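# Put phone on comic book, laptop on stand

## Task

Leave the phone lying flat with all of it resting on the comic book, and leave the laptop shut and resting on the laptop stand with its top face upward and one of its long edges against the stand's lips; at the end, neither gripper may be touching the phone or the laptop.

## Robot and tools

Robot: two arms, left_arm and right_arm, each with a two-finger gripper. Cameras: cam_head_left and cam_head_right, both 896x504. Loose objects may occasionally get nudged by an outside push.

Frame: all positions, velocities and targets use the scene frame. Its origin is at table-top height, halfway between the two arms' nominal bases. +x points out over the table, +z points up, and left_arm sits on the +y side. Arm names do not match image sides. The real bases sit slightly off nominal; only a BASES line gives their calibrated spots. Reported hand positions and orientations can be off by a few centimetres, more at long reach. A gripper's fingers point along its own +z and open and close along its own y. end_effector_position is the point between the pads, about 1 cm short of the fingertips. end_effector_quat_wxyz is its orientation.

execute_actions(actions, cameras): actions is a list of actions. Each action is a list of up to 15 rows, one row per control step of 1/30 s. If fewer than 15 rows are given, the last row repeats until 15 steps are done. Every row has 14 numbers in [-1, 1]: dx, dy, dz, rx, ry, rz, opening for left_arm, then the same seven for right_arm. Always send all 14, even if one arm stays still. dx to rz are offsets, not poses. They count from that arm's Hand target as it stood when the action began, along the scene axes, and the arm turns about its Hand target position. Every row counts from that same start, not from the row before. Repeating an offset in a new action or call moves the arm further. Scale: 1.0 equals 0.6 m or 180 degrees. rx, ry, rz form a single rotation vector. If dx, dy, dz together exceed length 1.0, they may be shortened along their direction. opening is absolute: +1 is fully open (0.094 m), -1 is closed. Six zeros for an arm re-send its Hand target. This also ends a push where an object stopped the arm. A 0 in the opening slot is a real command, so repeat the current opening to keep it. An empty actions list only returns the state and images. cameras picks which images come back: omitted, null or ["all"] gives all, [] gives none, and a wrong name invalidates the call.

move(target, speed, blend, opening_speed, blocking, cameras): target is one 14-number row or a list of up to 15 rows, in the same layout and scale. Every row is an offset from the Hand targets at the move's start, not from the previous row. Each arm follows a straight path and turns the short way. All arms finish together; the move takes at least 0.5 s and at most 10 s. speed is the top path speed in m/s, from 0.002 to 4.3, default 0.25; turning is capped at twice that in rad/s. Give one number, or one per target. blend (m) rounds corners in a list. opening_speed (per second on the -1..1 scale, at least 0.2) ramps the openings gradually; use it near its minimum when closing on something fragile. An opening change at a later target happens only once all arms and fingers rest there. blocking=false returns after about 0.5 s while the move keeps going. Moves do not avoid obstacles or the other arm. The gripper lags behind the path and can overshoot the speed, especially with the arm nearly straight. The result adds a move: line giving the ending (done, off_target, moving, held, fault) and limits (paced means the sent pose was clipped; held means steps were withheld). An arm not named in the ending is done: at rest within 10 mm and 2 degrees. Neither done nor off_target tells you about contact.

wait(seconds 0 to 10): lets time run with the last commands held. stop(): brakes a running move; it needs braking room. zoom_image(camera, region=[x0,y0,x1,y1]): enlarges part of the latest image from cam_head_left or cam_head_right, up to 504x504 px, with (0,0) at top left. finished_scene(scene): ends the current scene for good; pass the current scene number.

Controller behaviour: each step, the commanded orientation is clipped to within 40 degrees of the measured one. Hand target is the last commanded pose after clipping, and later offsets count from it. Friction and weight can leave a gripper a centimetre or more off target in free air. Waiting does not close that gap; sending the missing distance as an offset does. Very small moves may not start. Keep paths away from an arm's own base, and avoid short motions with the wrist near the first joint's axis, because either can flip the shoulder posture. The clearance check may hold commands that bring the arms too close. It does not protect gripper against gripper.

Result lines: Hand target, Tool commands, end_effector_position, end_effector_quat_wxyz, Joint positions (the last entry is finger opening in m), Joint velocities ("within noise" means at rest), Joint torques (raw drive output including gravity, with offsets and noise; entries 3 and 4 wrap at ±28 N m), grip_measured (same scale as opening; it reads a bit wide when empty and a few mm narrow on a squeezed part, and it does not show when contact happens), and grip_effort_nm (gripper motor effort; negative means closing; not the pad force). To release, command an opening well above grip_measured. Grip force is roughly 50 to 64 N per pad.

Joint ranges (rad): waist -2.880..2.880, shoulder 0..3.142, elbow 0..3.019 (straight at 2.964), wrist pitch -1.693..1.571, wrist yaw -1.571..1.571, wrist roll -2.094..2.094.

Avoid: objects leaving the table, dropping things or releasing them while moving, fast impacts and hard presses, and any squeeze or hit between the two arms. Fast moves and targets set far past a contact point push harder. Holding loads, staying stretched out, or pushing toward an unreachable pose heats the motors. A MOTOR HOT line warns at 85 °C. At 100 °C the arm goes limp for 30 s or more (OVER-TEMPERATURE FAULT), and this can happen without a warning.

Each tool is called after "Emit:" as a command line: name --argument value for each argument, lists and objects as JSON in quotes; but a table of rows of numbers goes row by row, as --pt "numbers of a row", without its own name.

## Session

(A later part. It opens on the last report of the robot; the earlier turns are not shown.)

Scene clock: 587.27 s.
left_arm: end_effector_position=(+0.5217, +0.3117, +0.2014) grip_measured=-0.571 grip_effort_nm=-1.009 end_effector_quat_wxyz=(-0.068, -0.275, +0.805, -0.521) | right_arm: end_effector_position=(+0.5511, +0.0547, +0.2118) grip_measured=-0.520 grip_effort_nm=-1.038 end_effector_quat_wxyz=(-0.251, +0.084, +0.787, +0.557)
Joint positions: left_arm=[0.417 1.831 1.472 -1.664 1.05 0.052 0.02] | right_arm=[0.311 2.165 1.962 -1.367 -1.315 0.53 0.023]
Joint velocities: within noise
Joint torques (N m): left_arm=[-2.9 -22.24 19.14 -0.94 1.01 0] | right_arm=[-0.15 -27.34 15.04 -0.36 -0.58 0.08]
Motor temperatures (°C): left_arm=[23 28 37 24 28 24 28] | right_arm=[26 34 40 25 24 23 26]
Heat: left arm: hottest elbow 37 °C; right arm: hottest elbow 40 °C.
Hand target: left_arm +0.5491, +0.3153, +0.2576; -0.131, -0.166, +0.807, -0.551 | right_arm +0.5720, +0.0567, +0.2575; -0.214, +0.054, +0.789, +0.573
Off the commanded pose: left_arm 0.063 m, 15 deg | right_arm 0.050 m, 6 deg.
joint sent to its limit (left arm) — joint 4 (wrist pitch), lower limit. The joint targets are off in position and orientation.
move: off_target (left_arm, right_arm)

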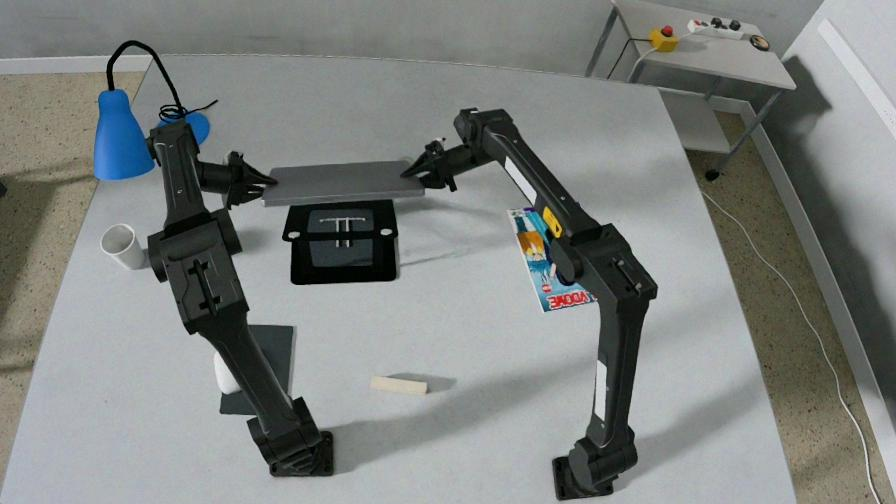

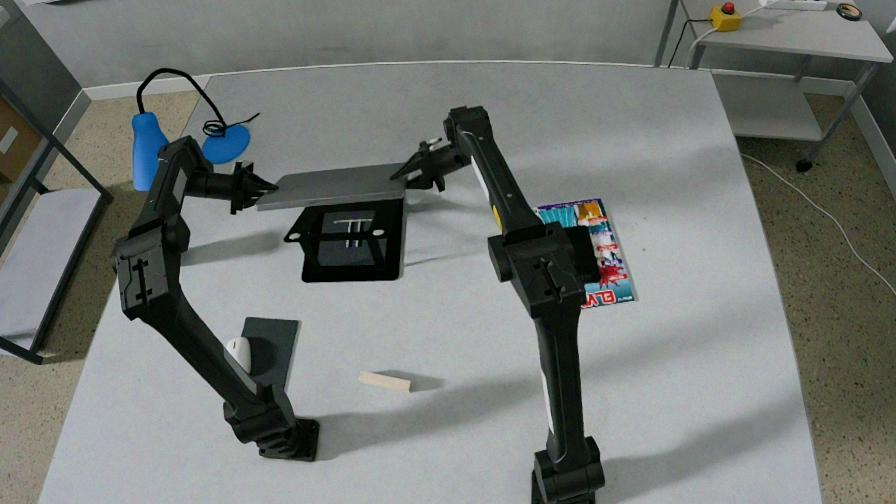

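Emit:
move --target '[0.035,0.02,-0.11,0,0,0,-0.75, 0.02,0.02,-0.12,0,0,0,-0.75]' --speed 0.07

Emit:
zoom_image --camera "cam_head_right" --region '[260, 120, 520, 340]'

Emit:
zoom_image --camera "cam_head_left" --region '[240, 120, 500, 340]'

Scene clock: 598.50 s.
left_arm: end_effector_position=(+0.5398, +0.3189, +0.1422) grip_measured=-0.571 grip_effort_nm=-1.009 end_effector_quat_wxyz=(-0.094, -0.263, +0.805, -0.524) | right_arm: end_effector_position=(+0.5692, +0.0607, +0.1523) grip_measured=-0.526 grip_effort_nm=-1.038 end_effector_quat_wxyz=(-0.247, +0.084, +0.786, +0.560)
Joint positions: left_arm=[0.412 1.985 1.523 -1.664 1.035 0.132 0.02] | right_arm=[0.311 2.257 1.962 -1.245 -1.318 0.552 0.022]
Joint velocities: within noise
Joint torques (N m): left_arm=[-2.08 -22.95 17.91 -1.06 0.72 0.17] | right_arm=[0.67 -28.22 12.57 0.59 -0.47 0.1]
Motor temperatures (°C): left_arm=[23 29 39 24 28 24 28] | right_arm=[26 37 45 25 24 23 27]
Heat: left arm: hottest elbow 39 °C; right arm: hottest elbow 45 °C.
Hand target: left_arm +0.5701, +0.3274, +0.1917; -0.131, -0.166, +0.807, -0.551 | right_arm +0.5839, +0.0688, +0.1854; -0.215, +0.054, +0.789, +0.573
Off the commanded pose: left_arm 0.059 m, 12 deg | right_arm 0.037 m, 5 deg.
joint sent to its limit (left arm) — joint 4 (wrist pitch), lower limit. The joint targets are off in position and orientation.
move: off_target (left_arm, right_arm)

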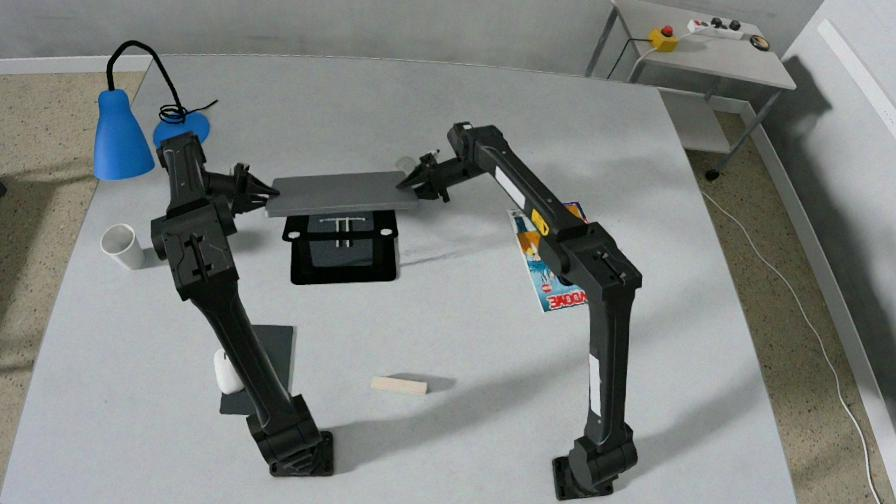

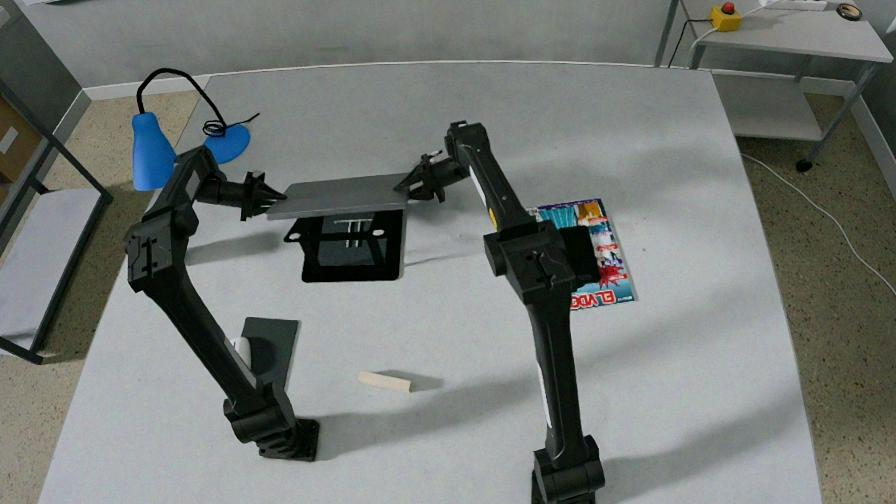

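Scaled by 1.938.

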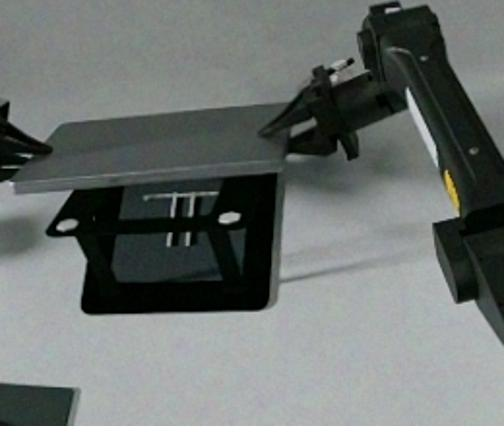

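Scaled by 1.938.

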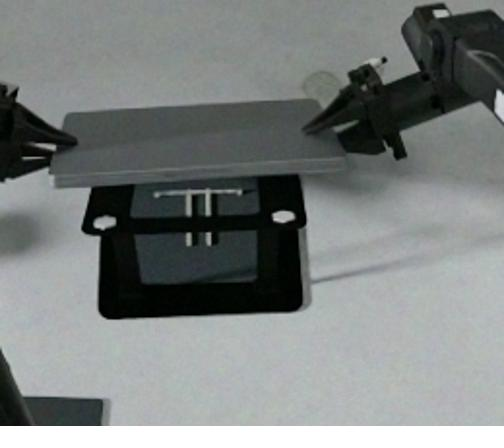

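Emit:
move --target '[0.04,0.0,-0.065,0,0,0,-0.75, 0.025,0.0,-0.08,0,0,0,-0.75]' --speed 0.06

Emit:
zoom_image --camera "cam_head_right" --region '[260, 120, 520, 340]'

Emit:
zoom_image --camera "cam_head_left" --region '[240, 120, 500, 340]'

Scene clock: 604.57 s.
left_arm: end_effector_position=(+0.5570, +0.3183, +0.0997) grip_measured=-0.572 grip_effort_nm=-1.009 end_effector_quat_wxyz=(-0.113, -0.251, +0.805, -0.525) | right_arm: end_effector_position=(+0.5765, +0.0631, +0.1074) grip_measured=-0.526 grip_effort_nm=-1.038 end_effector_quat_wxyz=(-0.254, +0.089, +0.784, +0.560)
Joint positions: left_arm=[0.395 2.103 1.585 -1.664 1.027 0.172 0.02] | right_arm=[0.31 2.331 1.971 -1.198 -1.324 0.552 0.022]
Joint velocities: within noise
Joint torques (N m): left_arm=[-2.96 -24.82 18.28 -1.13 1.01 0.09] | right_arm=[0.09 -28.4 13.42 0.24 -0.27 -0.12]
Motor temperatures (°C): left_arm=[23 30 39 24 28 24 28] | right_arm=[26 37 46 25 24 23 27]
Heat: left arm: hottest elbow 39 °C; right arm: hottest elbow 46 °C.
Hand target: left_arm +0.5941, +0.3272, +0.1526; -0.131, -0.166, +0.807, -0.551 | right_arm +0.5990, +0.0687, +0.1377; -0.214, +0.054, +0.789, +0.573
Off the commanded pose: left_arm 0.065 m, 10 deg | right_arm 0.038 m, 6 deg.
joint sent to its limit (left arm) — joint 4 (wrist pitch), lower limit. The joint targets are off in position and orientation.
move: off_target (left_arm, right_arm)

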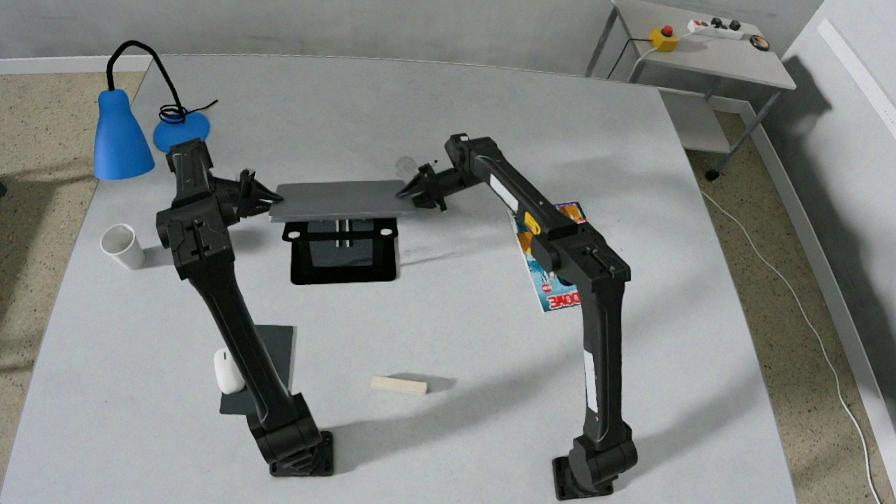

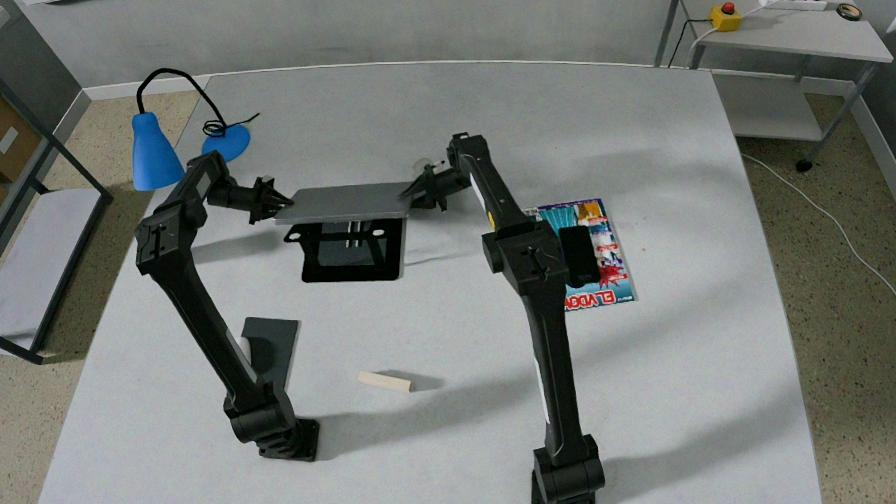

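Scaled by 1.938.

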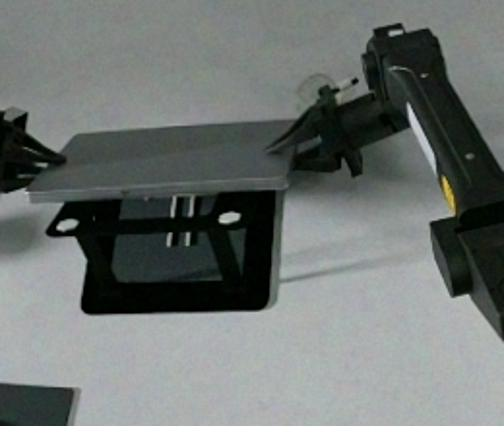

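Scaled by 1.938.

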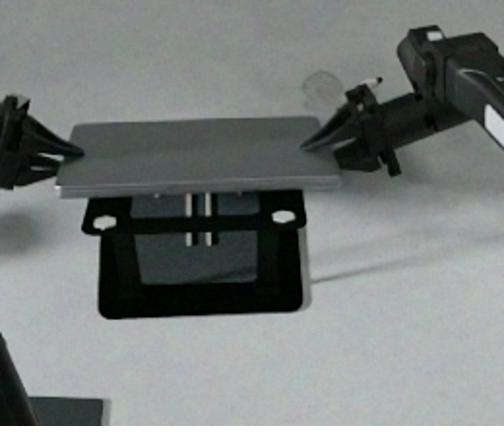

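Emit:
move --target '[0.01,0.0,-0.04,0,0,0,-0.75, 0.005,0.0,-0.055,0,0,0,-0.75]' --speed 0.05

Emit:
zoom_image --camera "cam_head_right" --region '[260, 120, 520, 340]'

Emit:
zoom_image --camera "cam_head_left" --region '[240, 120, 500, 340]'

Scene clock: 611.03 s.
left_arm: end_effector_position=(+0.5639, +0.3200, +0.0859) grip_measured=-0.572 grip_effort_nm=-1.009 end_effector_quat_wxyz=(-0.111, -0.239, +0.808, -0.527) | right_arm: end_effector_position=(+0.5813, +0.0645, +0.0937) grip_measured=-0.526 grip_effort_nm=-1.038 end_effector_quat_wxyz=(-0.246, +0.082, +0.784, +0.565)
Joint positions: left_arm=[0.393 2.145 1.613 -1.664 1.026 0.206 0.02] | right_arm=[0.31 2.354 1.975 -1.156 -1.326 0.551 0.022]
Joint velocities: within noise
Joint torques (N m): left_arm=[-2.26 -23.59 17.59 -1.18 0.93 0.05] | right_arm=[0.09 -26.17 12.93 0.4 -0.18 -0.16]
Motor temperatures (°C): left_arm=[23 31 40 24 29 24 28] | right_arm=[26 37 46 25 24 23 27]
Heat: left arm: hottest elbow 40 °C; right arm: hottest elbow 46 °C.
Hand target: left_arm +0.6001, +0.3272, +0.1287; -0.131, -0.166, +0.807, -0.551 | right_arm +0.6019, +0.0688, +0.1045; -0.214, +0.054, +0.789, +0.573
Off the commanded pose: left_arm 0.056 m, 9 deg | right_arm 0.024 m, 5 deg.
joint sent to its limit (left arm) — joint 4 (wrist pitch), lower limit. The joint targets are off in position and orientation.
move: off_target (left_arm, right_arm)

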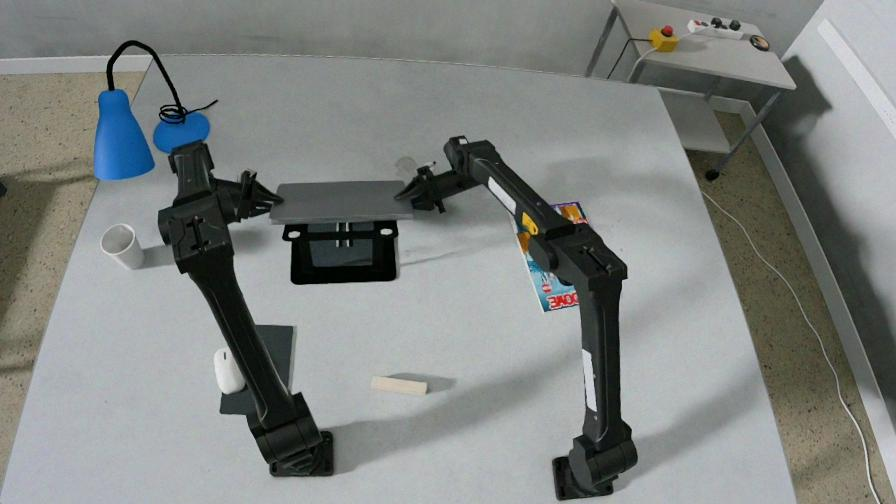

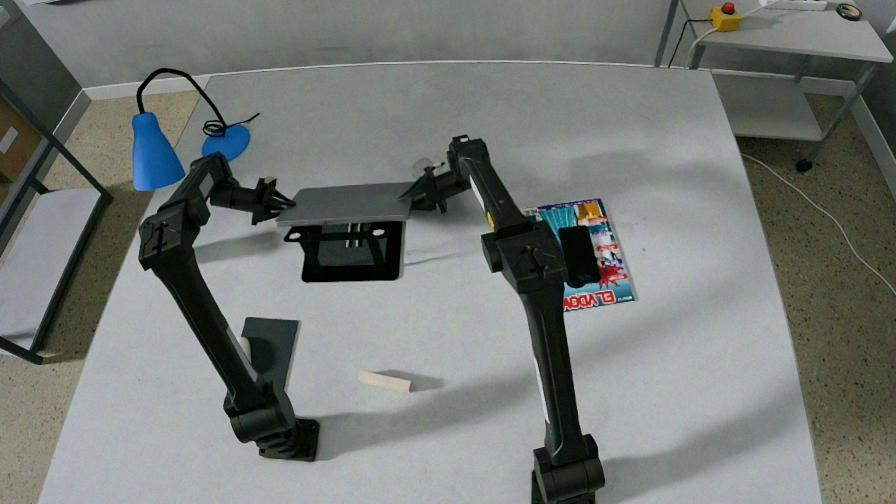

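Scaled by 1.938.

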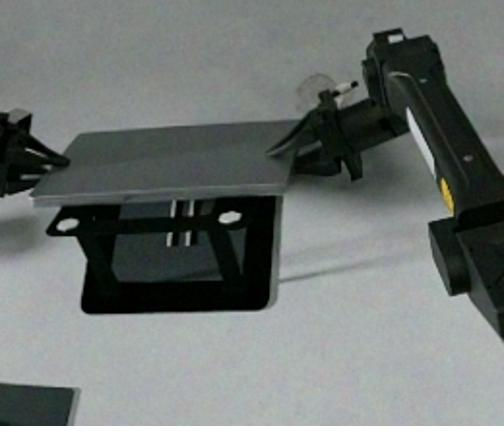

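Scaled by 1.938.

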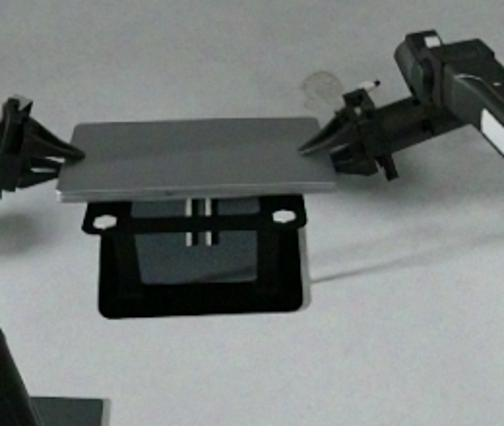

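Emit:
move --pt "0.0 0.0 0.06 0 0 0 -0.75 0.0 0.0 0.06 0 0 0 -0.75" --pt "-0.075 0.0 0.06 0 0 0 -0.75 -0.075 0.0 0.06 0 0 0 -0.75" --speed 0.08

Emit:
zoom_image --camera "cam_head_right" --region '[260, 120, 520, 340]'

Emit:
zoom_image --camera "cam_head_left" --region '[240, 120, 500, 340]'

Scene clock: 619.63 s.
left_arm: end_effector_position=(+0.5494, +0.3155, +0.1051) grip_measured=-0.573 grip_effort_nm=-1.009 end_effector_quat_wxyz=(-0.107, -0.233, +0.816, -0.518) | right_arm: end_effector_position=(+0.5641, +0.0591, +0.1040) grip_measured=-0.521 grip_effort_nm=-1.038 end_effector_quat_wxyz=(-0.239, +0.082, +0.782, +0.570)
Joint positions: left_arm=[0.393 2.077 1.564 -1.664 1.006 0.205 0.02] | right_arm=[0.31 2.276 1.853 -1.055 -1.331 0.596 0.023]
Joint velocities: within noise
Joint torques (N m): left_arm=[-0.15 -28.75 9.81 -1.18 1.1 0.16] | right_arm=[1.67 -32.03 7.13 0.25 0.02 -0.07]
Motor temperatures (°C): left_arm=[23 32 40 24 29 24 28] | right_arm=[26 38 45 25 24 23 27]
Heat: left arm: hottest elbow 40 °C; right arm: hottest elbow 45 °C.
Hand target: left_arm +0.5550, +0.3272, +0.1647; -0.131, -0.166, +0.807, -0.551 | right_arm +0.5570, +0.0688, +0.1406; -0.214, +0.054, +0.789, +0.573
Off the commanded pose: left_arm 0.061 m, 9 deg | right_arm 0.039 m, 4 deg.
joint sent to its limit (left arm) — joint 4 (wrist pitch), lower limit. The joint targets are off in position and orientation.
move: off_target (left_arm, right_arm)

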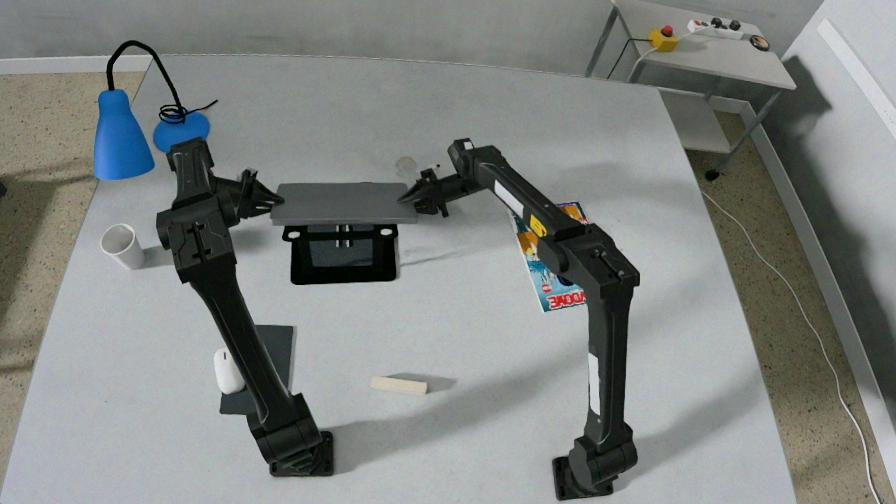

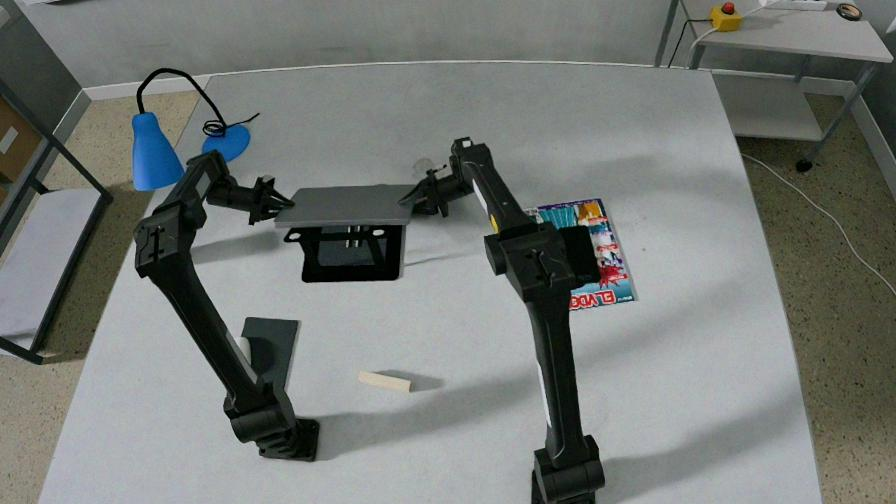

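Scaled by 1.938.

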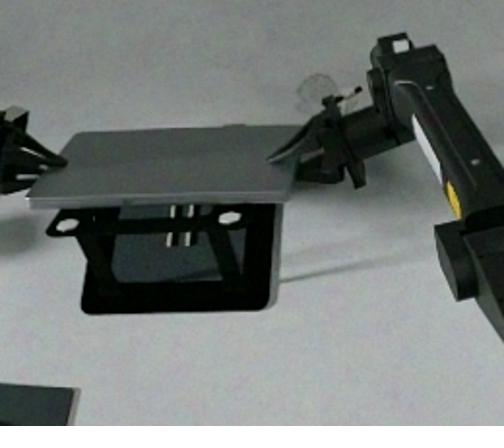

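Scaled by 1.938.

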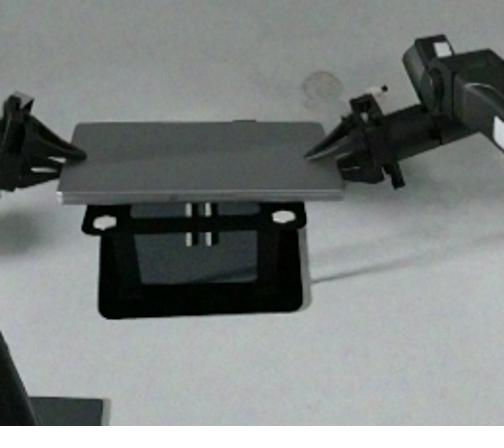

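Emit:
move --pt "-0.03 0.0 0.0 0 0 0 -0.75 -0.03 0.0 0.0 0 0 0 -0.75" --pt "-0.03 0.0 -0.05 0 0 0 -0.75 -0.03 0.0 -0.05 0 0 0 -0.75" --speed 0.06

Emit:
zoom_image --camera "cam_head_right" --region '[260, 120, 520, 340]'

Emit:
zoom_image --camera "cam_head_left" --region '[240, 120, 500, 340]'

Scene clock: 628.87 s.
left_arm: end_effector_position=(+0.5330, +0.3153, +0.1080) grip_measured=-0.573 grip_effort_nm=-1.004 end_effector_quat_wxyz=(-0.099, -0.218, +0.820, -0.520) | right_arm: end_effector_position=(+0.5490, +0.0583, +0.1031) grip_measured=-0.521 grip_effort_nm=-1.043 end_effector_quat_wxyz=(-0.225, +0.072, +0.781, +0.578)
Joint positions: left_arm=[0.404 2.043 1.512 -1.664 0.998 0.261 0.02] | right_arm=[0.316 2.221 1.745 -0.923 -1.334 0.64 0.023]
Joint velocities: within noise
Joint torques (N m): left_arm=[-0.73 -23.65 9.87 -1.18 0.82 0.3] | right_arm=[1.85 -27.99 6.26 0.5 0.19 -0.1]
Motor temperatures (°C): left_arm=[23 31 39 24 29 24 28] | right_arm=[26 38 43 25 24 23 27]
Heat: left arm: hottest elbow 39 °C; right arm: hottest elbow 43 °C.
Hand target: left_arm +0.5370, +0.3273, +0.1347; -0.131, -0.166, +0.807, -0.551 | right_arm +0.5390, +0.0687, +0.1104; -0.214, +0.054, +0.789, +0.573
Off the commanded pose: left_arm 0.030 m, 8 deg | right_arm 0.016 m, 3 deg.
joint sent to its limit (left arm) — joint 4 (wrist pitch), lower limit. The joint targets are off in orientation, not in position.
move: off_target (left_arm, right_arm)

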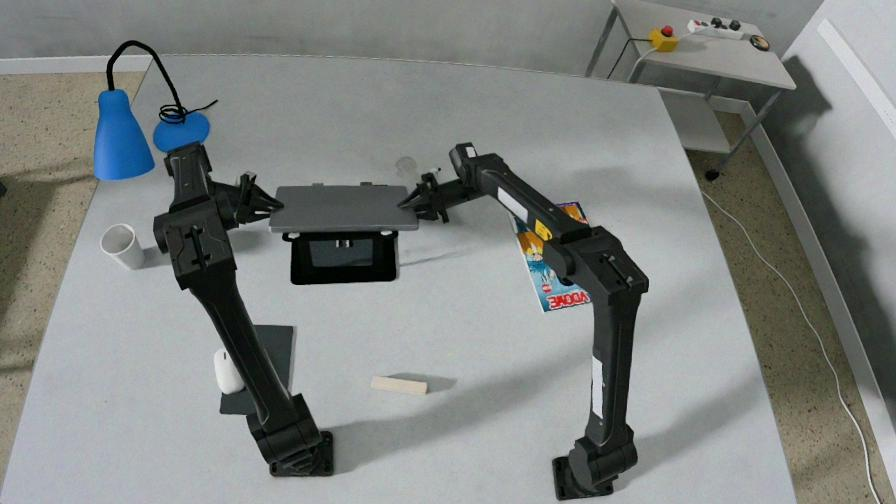

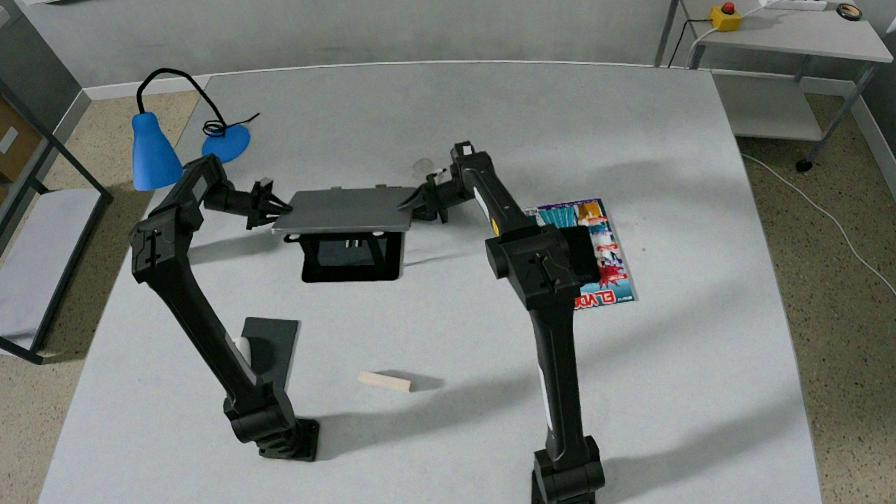

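Scaled by 1.938.

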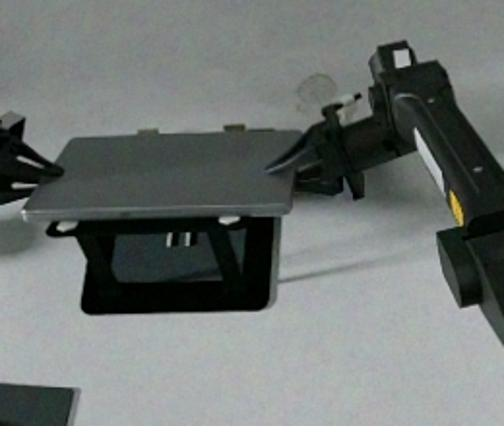

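Scaled by 1.938.

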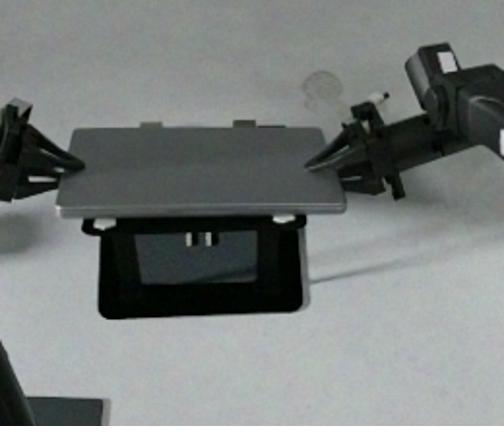

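Emit:
move --target '[0.0,0.0,-0.02,0,0.035,0,-0.75, 0.0,0.0,-0.02,0,0.035,0,-0.75]' --speed 0.06

Emit:
zoom_image --camera "cam_head_right" --region '[260, 140, 460, 300]'

Emit:
zoom_image --camera "cam_head_left" --region '[240, 140, 440, 300]'

Scene clock: 637.07 s.
left_arm: end_effector_position=(+0.5320, +0.3156, +0.1045) grip_measured=-0.573 grip_effort_nm=-1.004 end_effector_quat_wxyz=(-0.110, -0.230, +0.818, -0.516) | right_arm: end_effector_position=(+0.5463, +0.0580, +0.1049) grip_measured=-0.525 grip_effort_nm=-1.038 end_effector_quat_wxyz=(-0.237, +0.080, +0.776, +0.578)
Joint positions: left_arm=[0.404 2.049 1.512 -1.664 0.99 0.233 0.02] | right_arm=[0.316 2.221 1.745 -0.942 -1.348 0.648 0.022]
Joint velocities: within noise
Joint torques (N m): left_arm=[-0.5 -22.42 10.19 -1.35 0.25 -0.27] | right_arm=[1.73 -24.7 8.32 -0.73 -0.53 0.15]
Motor temperatures (°C): left_arm=[23 31 39 24 29 24 28] | right_arm=[26 40 42 25 24 23 27]
Heat: left arm: hottest elbow 39 °C; right arm: hottest elbow 42 °C.
Hand target: left_arm +0.5370, +0.3273, +0.1227; -0.175, -0.196, +0.799, -0.541 | right_arm +0.5391, +0.0686, +0.0984; -0.257, +0.085, +0.776, +0.569
Off the commanded pose: left_arm 0.022 m, 9 deg | right_arm 0.014 m, 3 deg.
joint sent to its limit (left arm) — joint 4 (wrist pitch), lower limit. The joint targets are off in orientation, not in position.
move: off_target (left_arm, right_arm)

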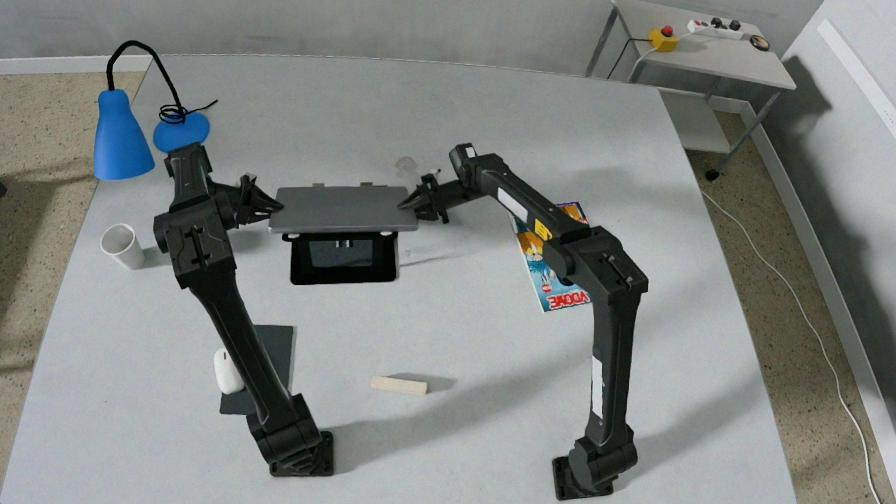

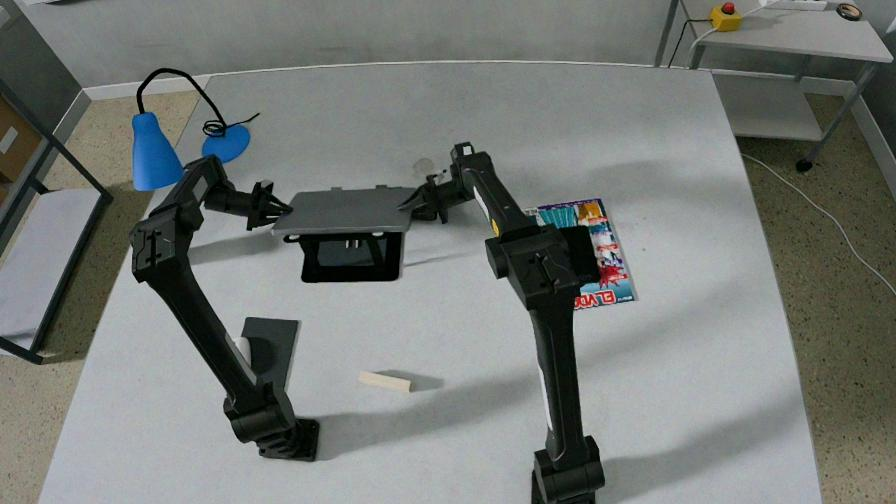

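Scaled by 2.520.

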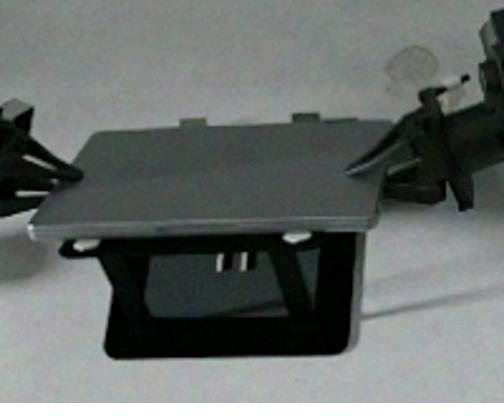

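Scaled by 2.520.

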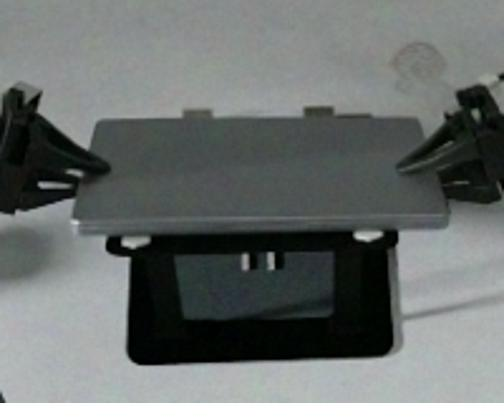

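Emit:
move --target '[0.04,0.0,-0.03,0,0.01,0,-0.75, 0.04,0.0,-0.025,0,0.01,0,-0.75]' --speed 0.05

Emit:
zoom_image --camera "cam_head_right" --region '[260, 140, 460, 300]'

Emit:
zoom_image --camera "cam_head_left" --region '[240, 140, 440, 300]'

Scene clock: 643.33 s.
left_arm: end_effector_position=(+0.5422, +0.3189, +0.0902) grip_measured=-0.573 grip_effort_nm=-1.009 end_effector_quat_wxyz=(-0.116, -0.237, +0.812, -0.521) | right_arm: end_effector_position=(+0.5562, +0.0618, +0.0982) grip_measured=-0.541 grip_effort_nm=-1.033 end_effector_quat_wxyz=(-0.256, +0.087, +0.770, +0.578)
Joint positions: left_arm=[0.404 2.099 1.547 -1.664 1.002 0.226 0.02] | right_arm=[0.315 2.28 1.827 -1.037 -1.369 0.612 0.022]
Joint velocities: within noise
Joint torques (N m): left_arm=[-1.79 -20.66 14.27 -1.11 -0.03 -0.53] | right_arm=[0.73 -22.83 10.76 -0.43 -0.23 0.17]
Motor temperatures (°C): left_arm=[23 31 38 24 28 24 28] | right_arm=[26 41 41 25 24 23 27]
Heat: left arm: hottest elbow 38 °C; right arm: hottest shoulder 41 °C.
Hand target: left_arm +0.5610, +0.3272, +0.1046; -0.187, -0.204, +0.796, -0.538 | right_arm +0.5631, +0.0686, +0.0835; -0.269, +0.094, +0.772, +0.568
Off the commanded pose: left_arm 0.025 m, 9 deg | right_arm 0.018 m, 2 deg.
joint sent to its limit (left arm) — joint 4 (wrist pitch), lower limit. The joint targets are off in orientation, not in position.
move: off_target (left_arm, right_arm)

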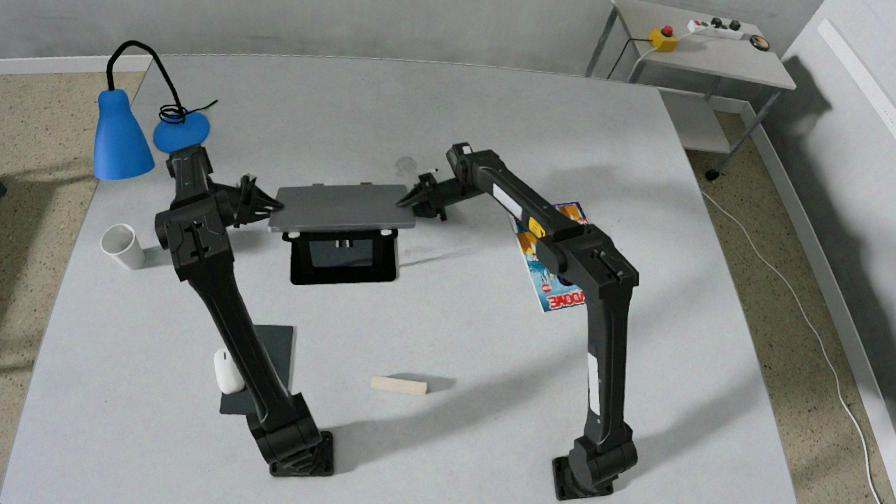

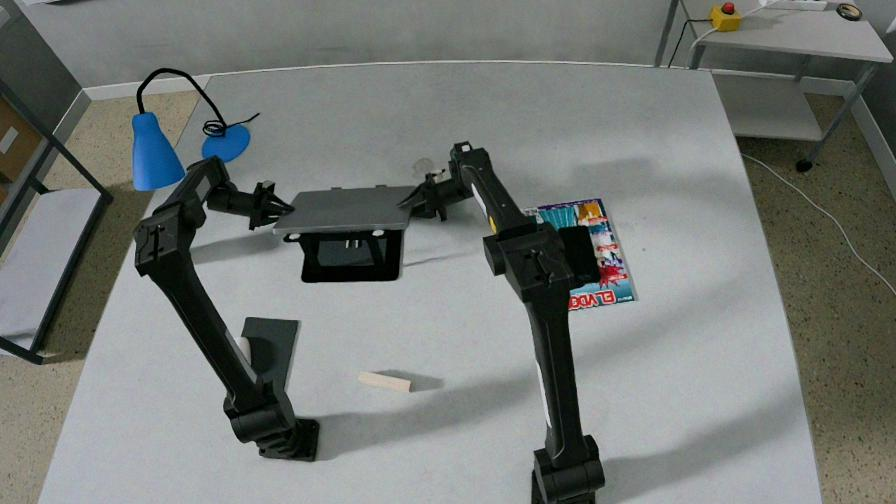

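Scaled by 2.520.

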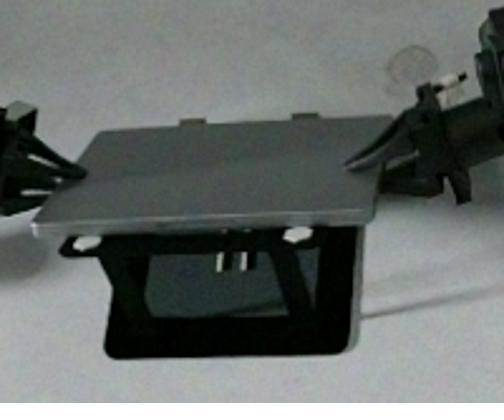

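Scaled by 2.520.

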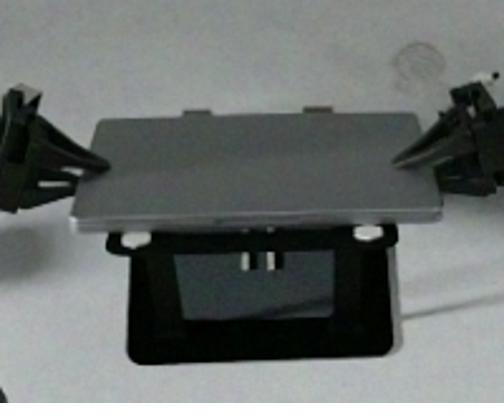

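Emit:
move --target '[0.02,0.0,-0.02,0,0.01,0,-0.75, 0.01,0.0,-0.035,0,0.01,0,-0.75]' --speed 0.05

Emit:
zoom_image --camera "cam_head_right" --region '[260, 140, 460, 300]'

Emit:
zoom_image --camera "cam_head_left" --region '[240, 140, 440, 300]'

Scene clock: 648.57 s.
left_arm: end_effector_position=(+0.5548, +0.3201, +0.0831) grip_measured=-0.573 grip_effort_nm=-1.013 end_effector_quat_wxyz=(-0.119, -0.239, +0.811, -0.520) | right_arm: end_effector_position=(+0.5663, +0.0629, +0.0911) grip_measured=-0.548 grip_effort_nm=-1.043 end_effector_quat_wxyz=(-0.261, +0.089, +0.765, +0.582)
Joint positions: left_arm=[0.396 2.135 1.591 -1.664 1.004 0.209 0.02] | right_arm=[0.311 2.323 1.88 -1.069 -1.383 0.597 0.021]
Joint velocities: within noise
Joint torques (N m): left_arm=[-1.44 -20.25 14.37 -1.1 -0.11 -0.71] | right_arm=[0.85 -22.77 9.81 -0.55 -0.08 0.18]
Motor temperatures (°C): left_arm=[23 31 39 24 28 24 29] | right_arm=[26 41 42 25 24 23 27]
Heat: left arm: hottest elbow 39 °C; right arm: hottest elbow 42 °C.
Hand target: left_arm +0.5731, +0.3272, +0.0927; -0.200, -0.213, +0.793, -0.535 | right_arm +0.5691, +0.0687, +0.0626; -0.281, +0.103, +0.768, +0.566
Off the commanded pose: left_arm 0.022 m, 10 deg | right_arm 0.029 m, 3 deg.
joint sent to its limit (left arm) — joint 4 (wrist pitch), lower limit. The joint targets are off in orientation, not in position.
move: off_target (left_arm, right_arm)

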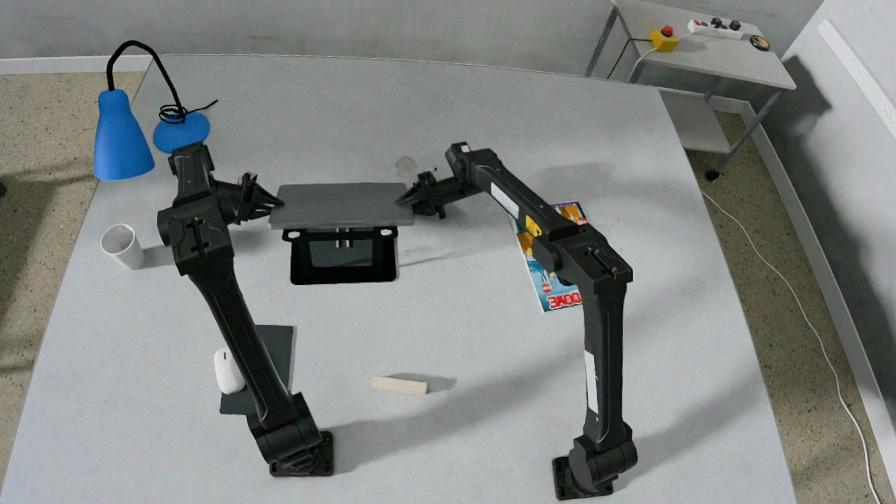

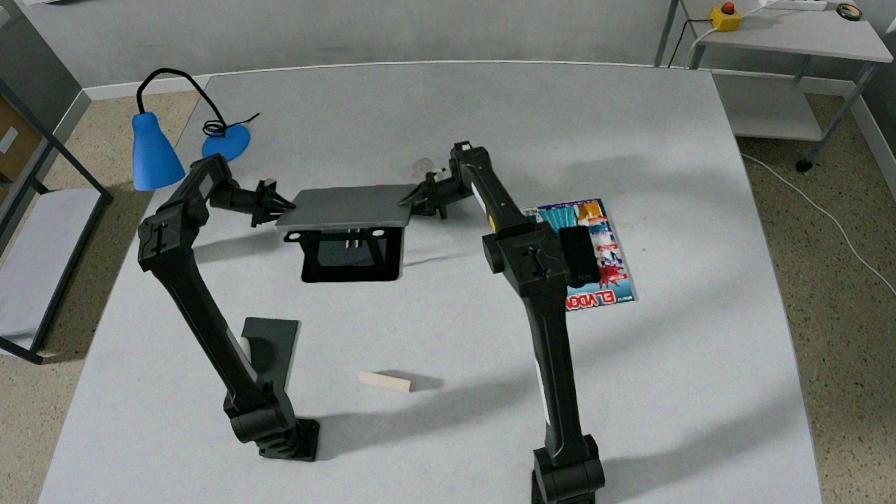

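Scaled by 2.520.

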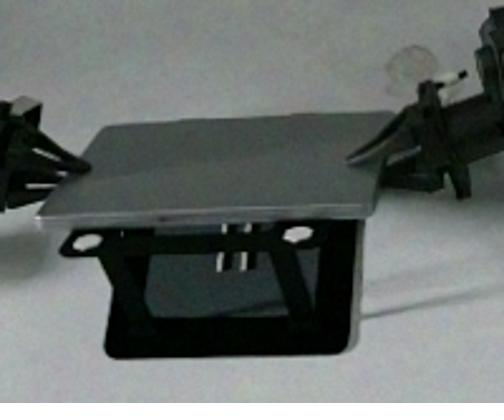

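Scaled by 2.520.

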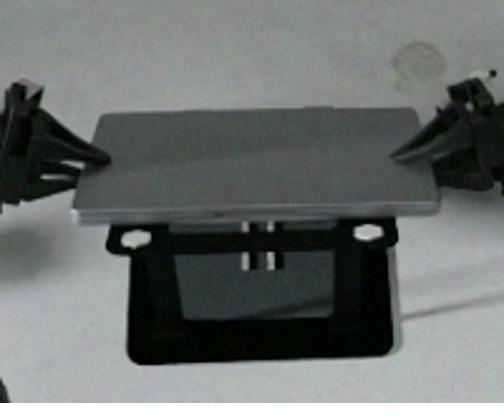

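Emit:
move --target '[-0.015,0.0,-0.01,0,0,0,-0.1, -0.0,0.0,0.03,0,0,0,-0.1]' --speed 0.05 --opening_speed 0.3

Emit:
zoom_image --camera "cam_head_right" --region '[260, 140, 460, 300]'

Emit:
zoom_image --camera "cam_head_left" --region '[240, 140, 440, 300]'

Scene clock: 661.10 s.
left_arm: end_effector_position=(+0.5534, +0.3206, +0.0825) grip_measured=-0.102 grip_effort_nm=0.134 end_effector_quat_wxyz=(-0.136, -0.260, +0.808, -0.511) | right_arm: end_effector_position=(+0.5607, +0.0607, +0.0890) grip_measured=-0.102 grip_effort_nm=0.061 end_effector_quat_wxyz=(-0.281, +0.110, +0.766, +0.567)
Joint positions: left_arm=[0.396 2.135 1.593 -1.669 0.99 0.156 0.042] | right_arm=[0.311 2.324 1.883 -1.132 -1.372 0.6 0.042]
Joint velocities: within noise
Joint torques (N m): left_arm=[-1.73 -20.6 11.58 -1.07 0.29 0] | right_arm=[0.85 -23.94 11.11 -0.25 -0.5 -0.02]
Motor temperatures (°C): left_arm=[23 32 38 24 28 24 29] | right_arm=[26 40 41 25 24 23 27]
Heat: left arm: hottest elbow 38 °C; right arm: hottest elbow 41 °C.
Hand target: left_arm +0.5640, +0.3272, +0.0867; -0.200, -0.213, +0.793, -0.535 | right_arm +0.5691, +0.0687, +0.0805; -0.282, +0.103, +0.768, +0.566
Off the commanded pose: left_arm 0.013 m, 10 deg | right_arm 0.014 m, 1 deg.
joint sent to its limit (left arm) — joint 4 (wrist pitch), lower limit. The joint targets are off in orientation, not in position.
move: off_target (left_arm, right_arm)

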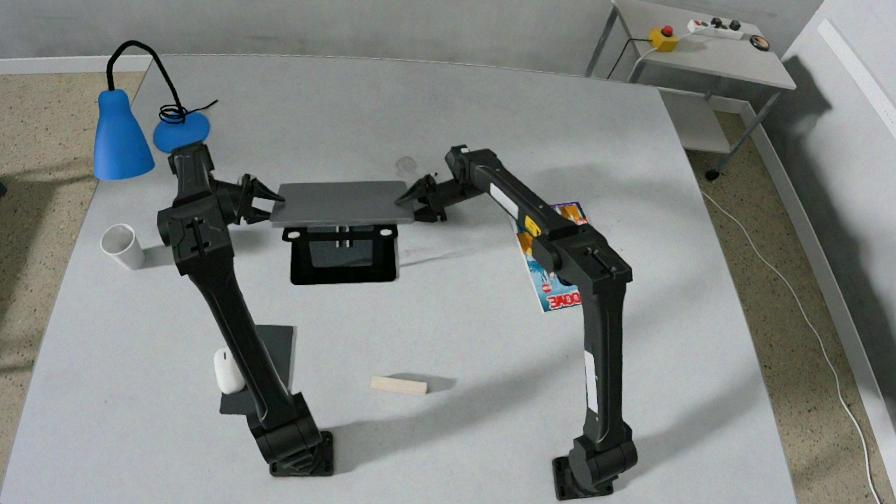

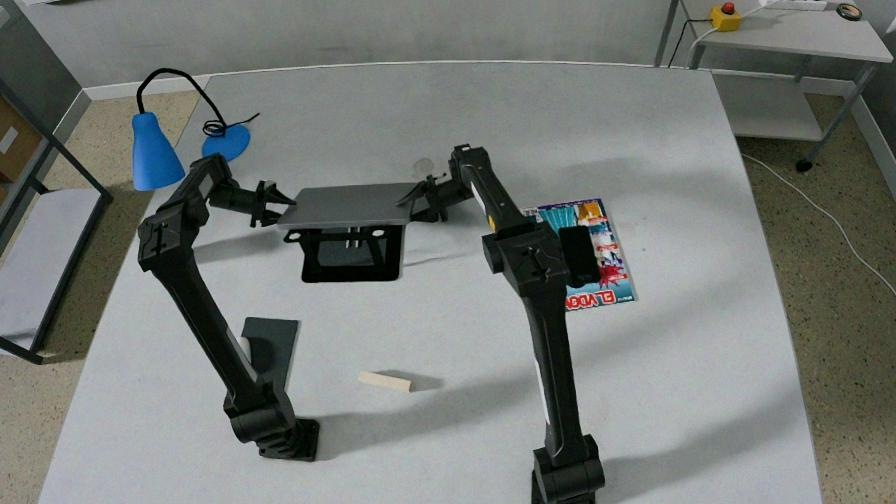

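Scaled by 2.520.

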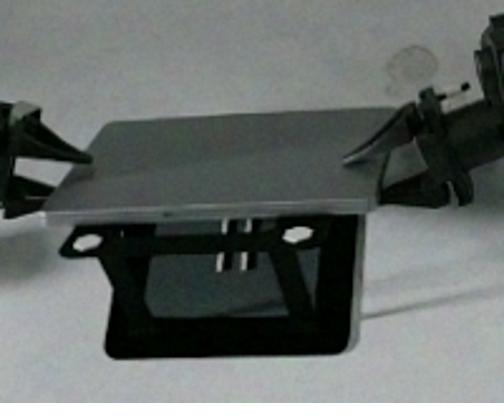

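Scaled by 2.520.

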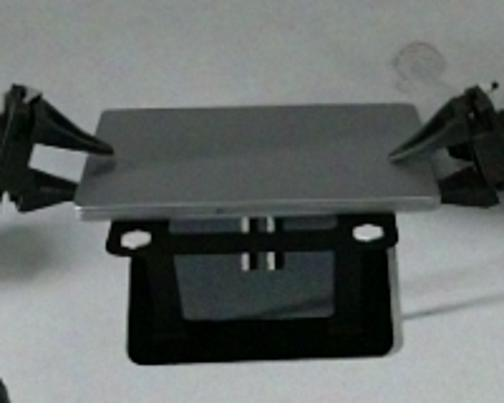

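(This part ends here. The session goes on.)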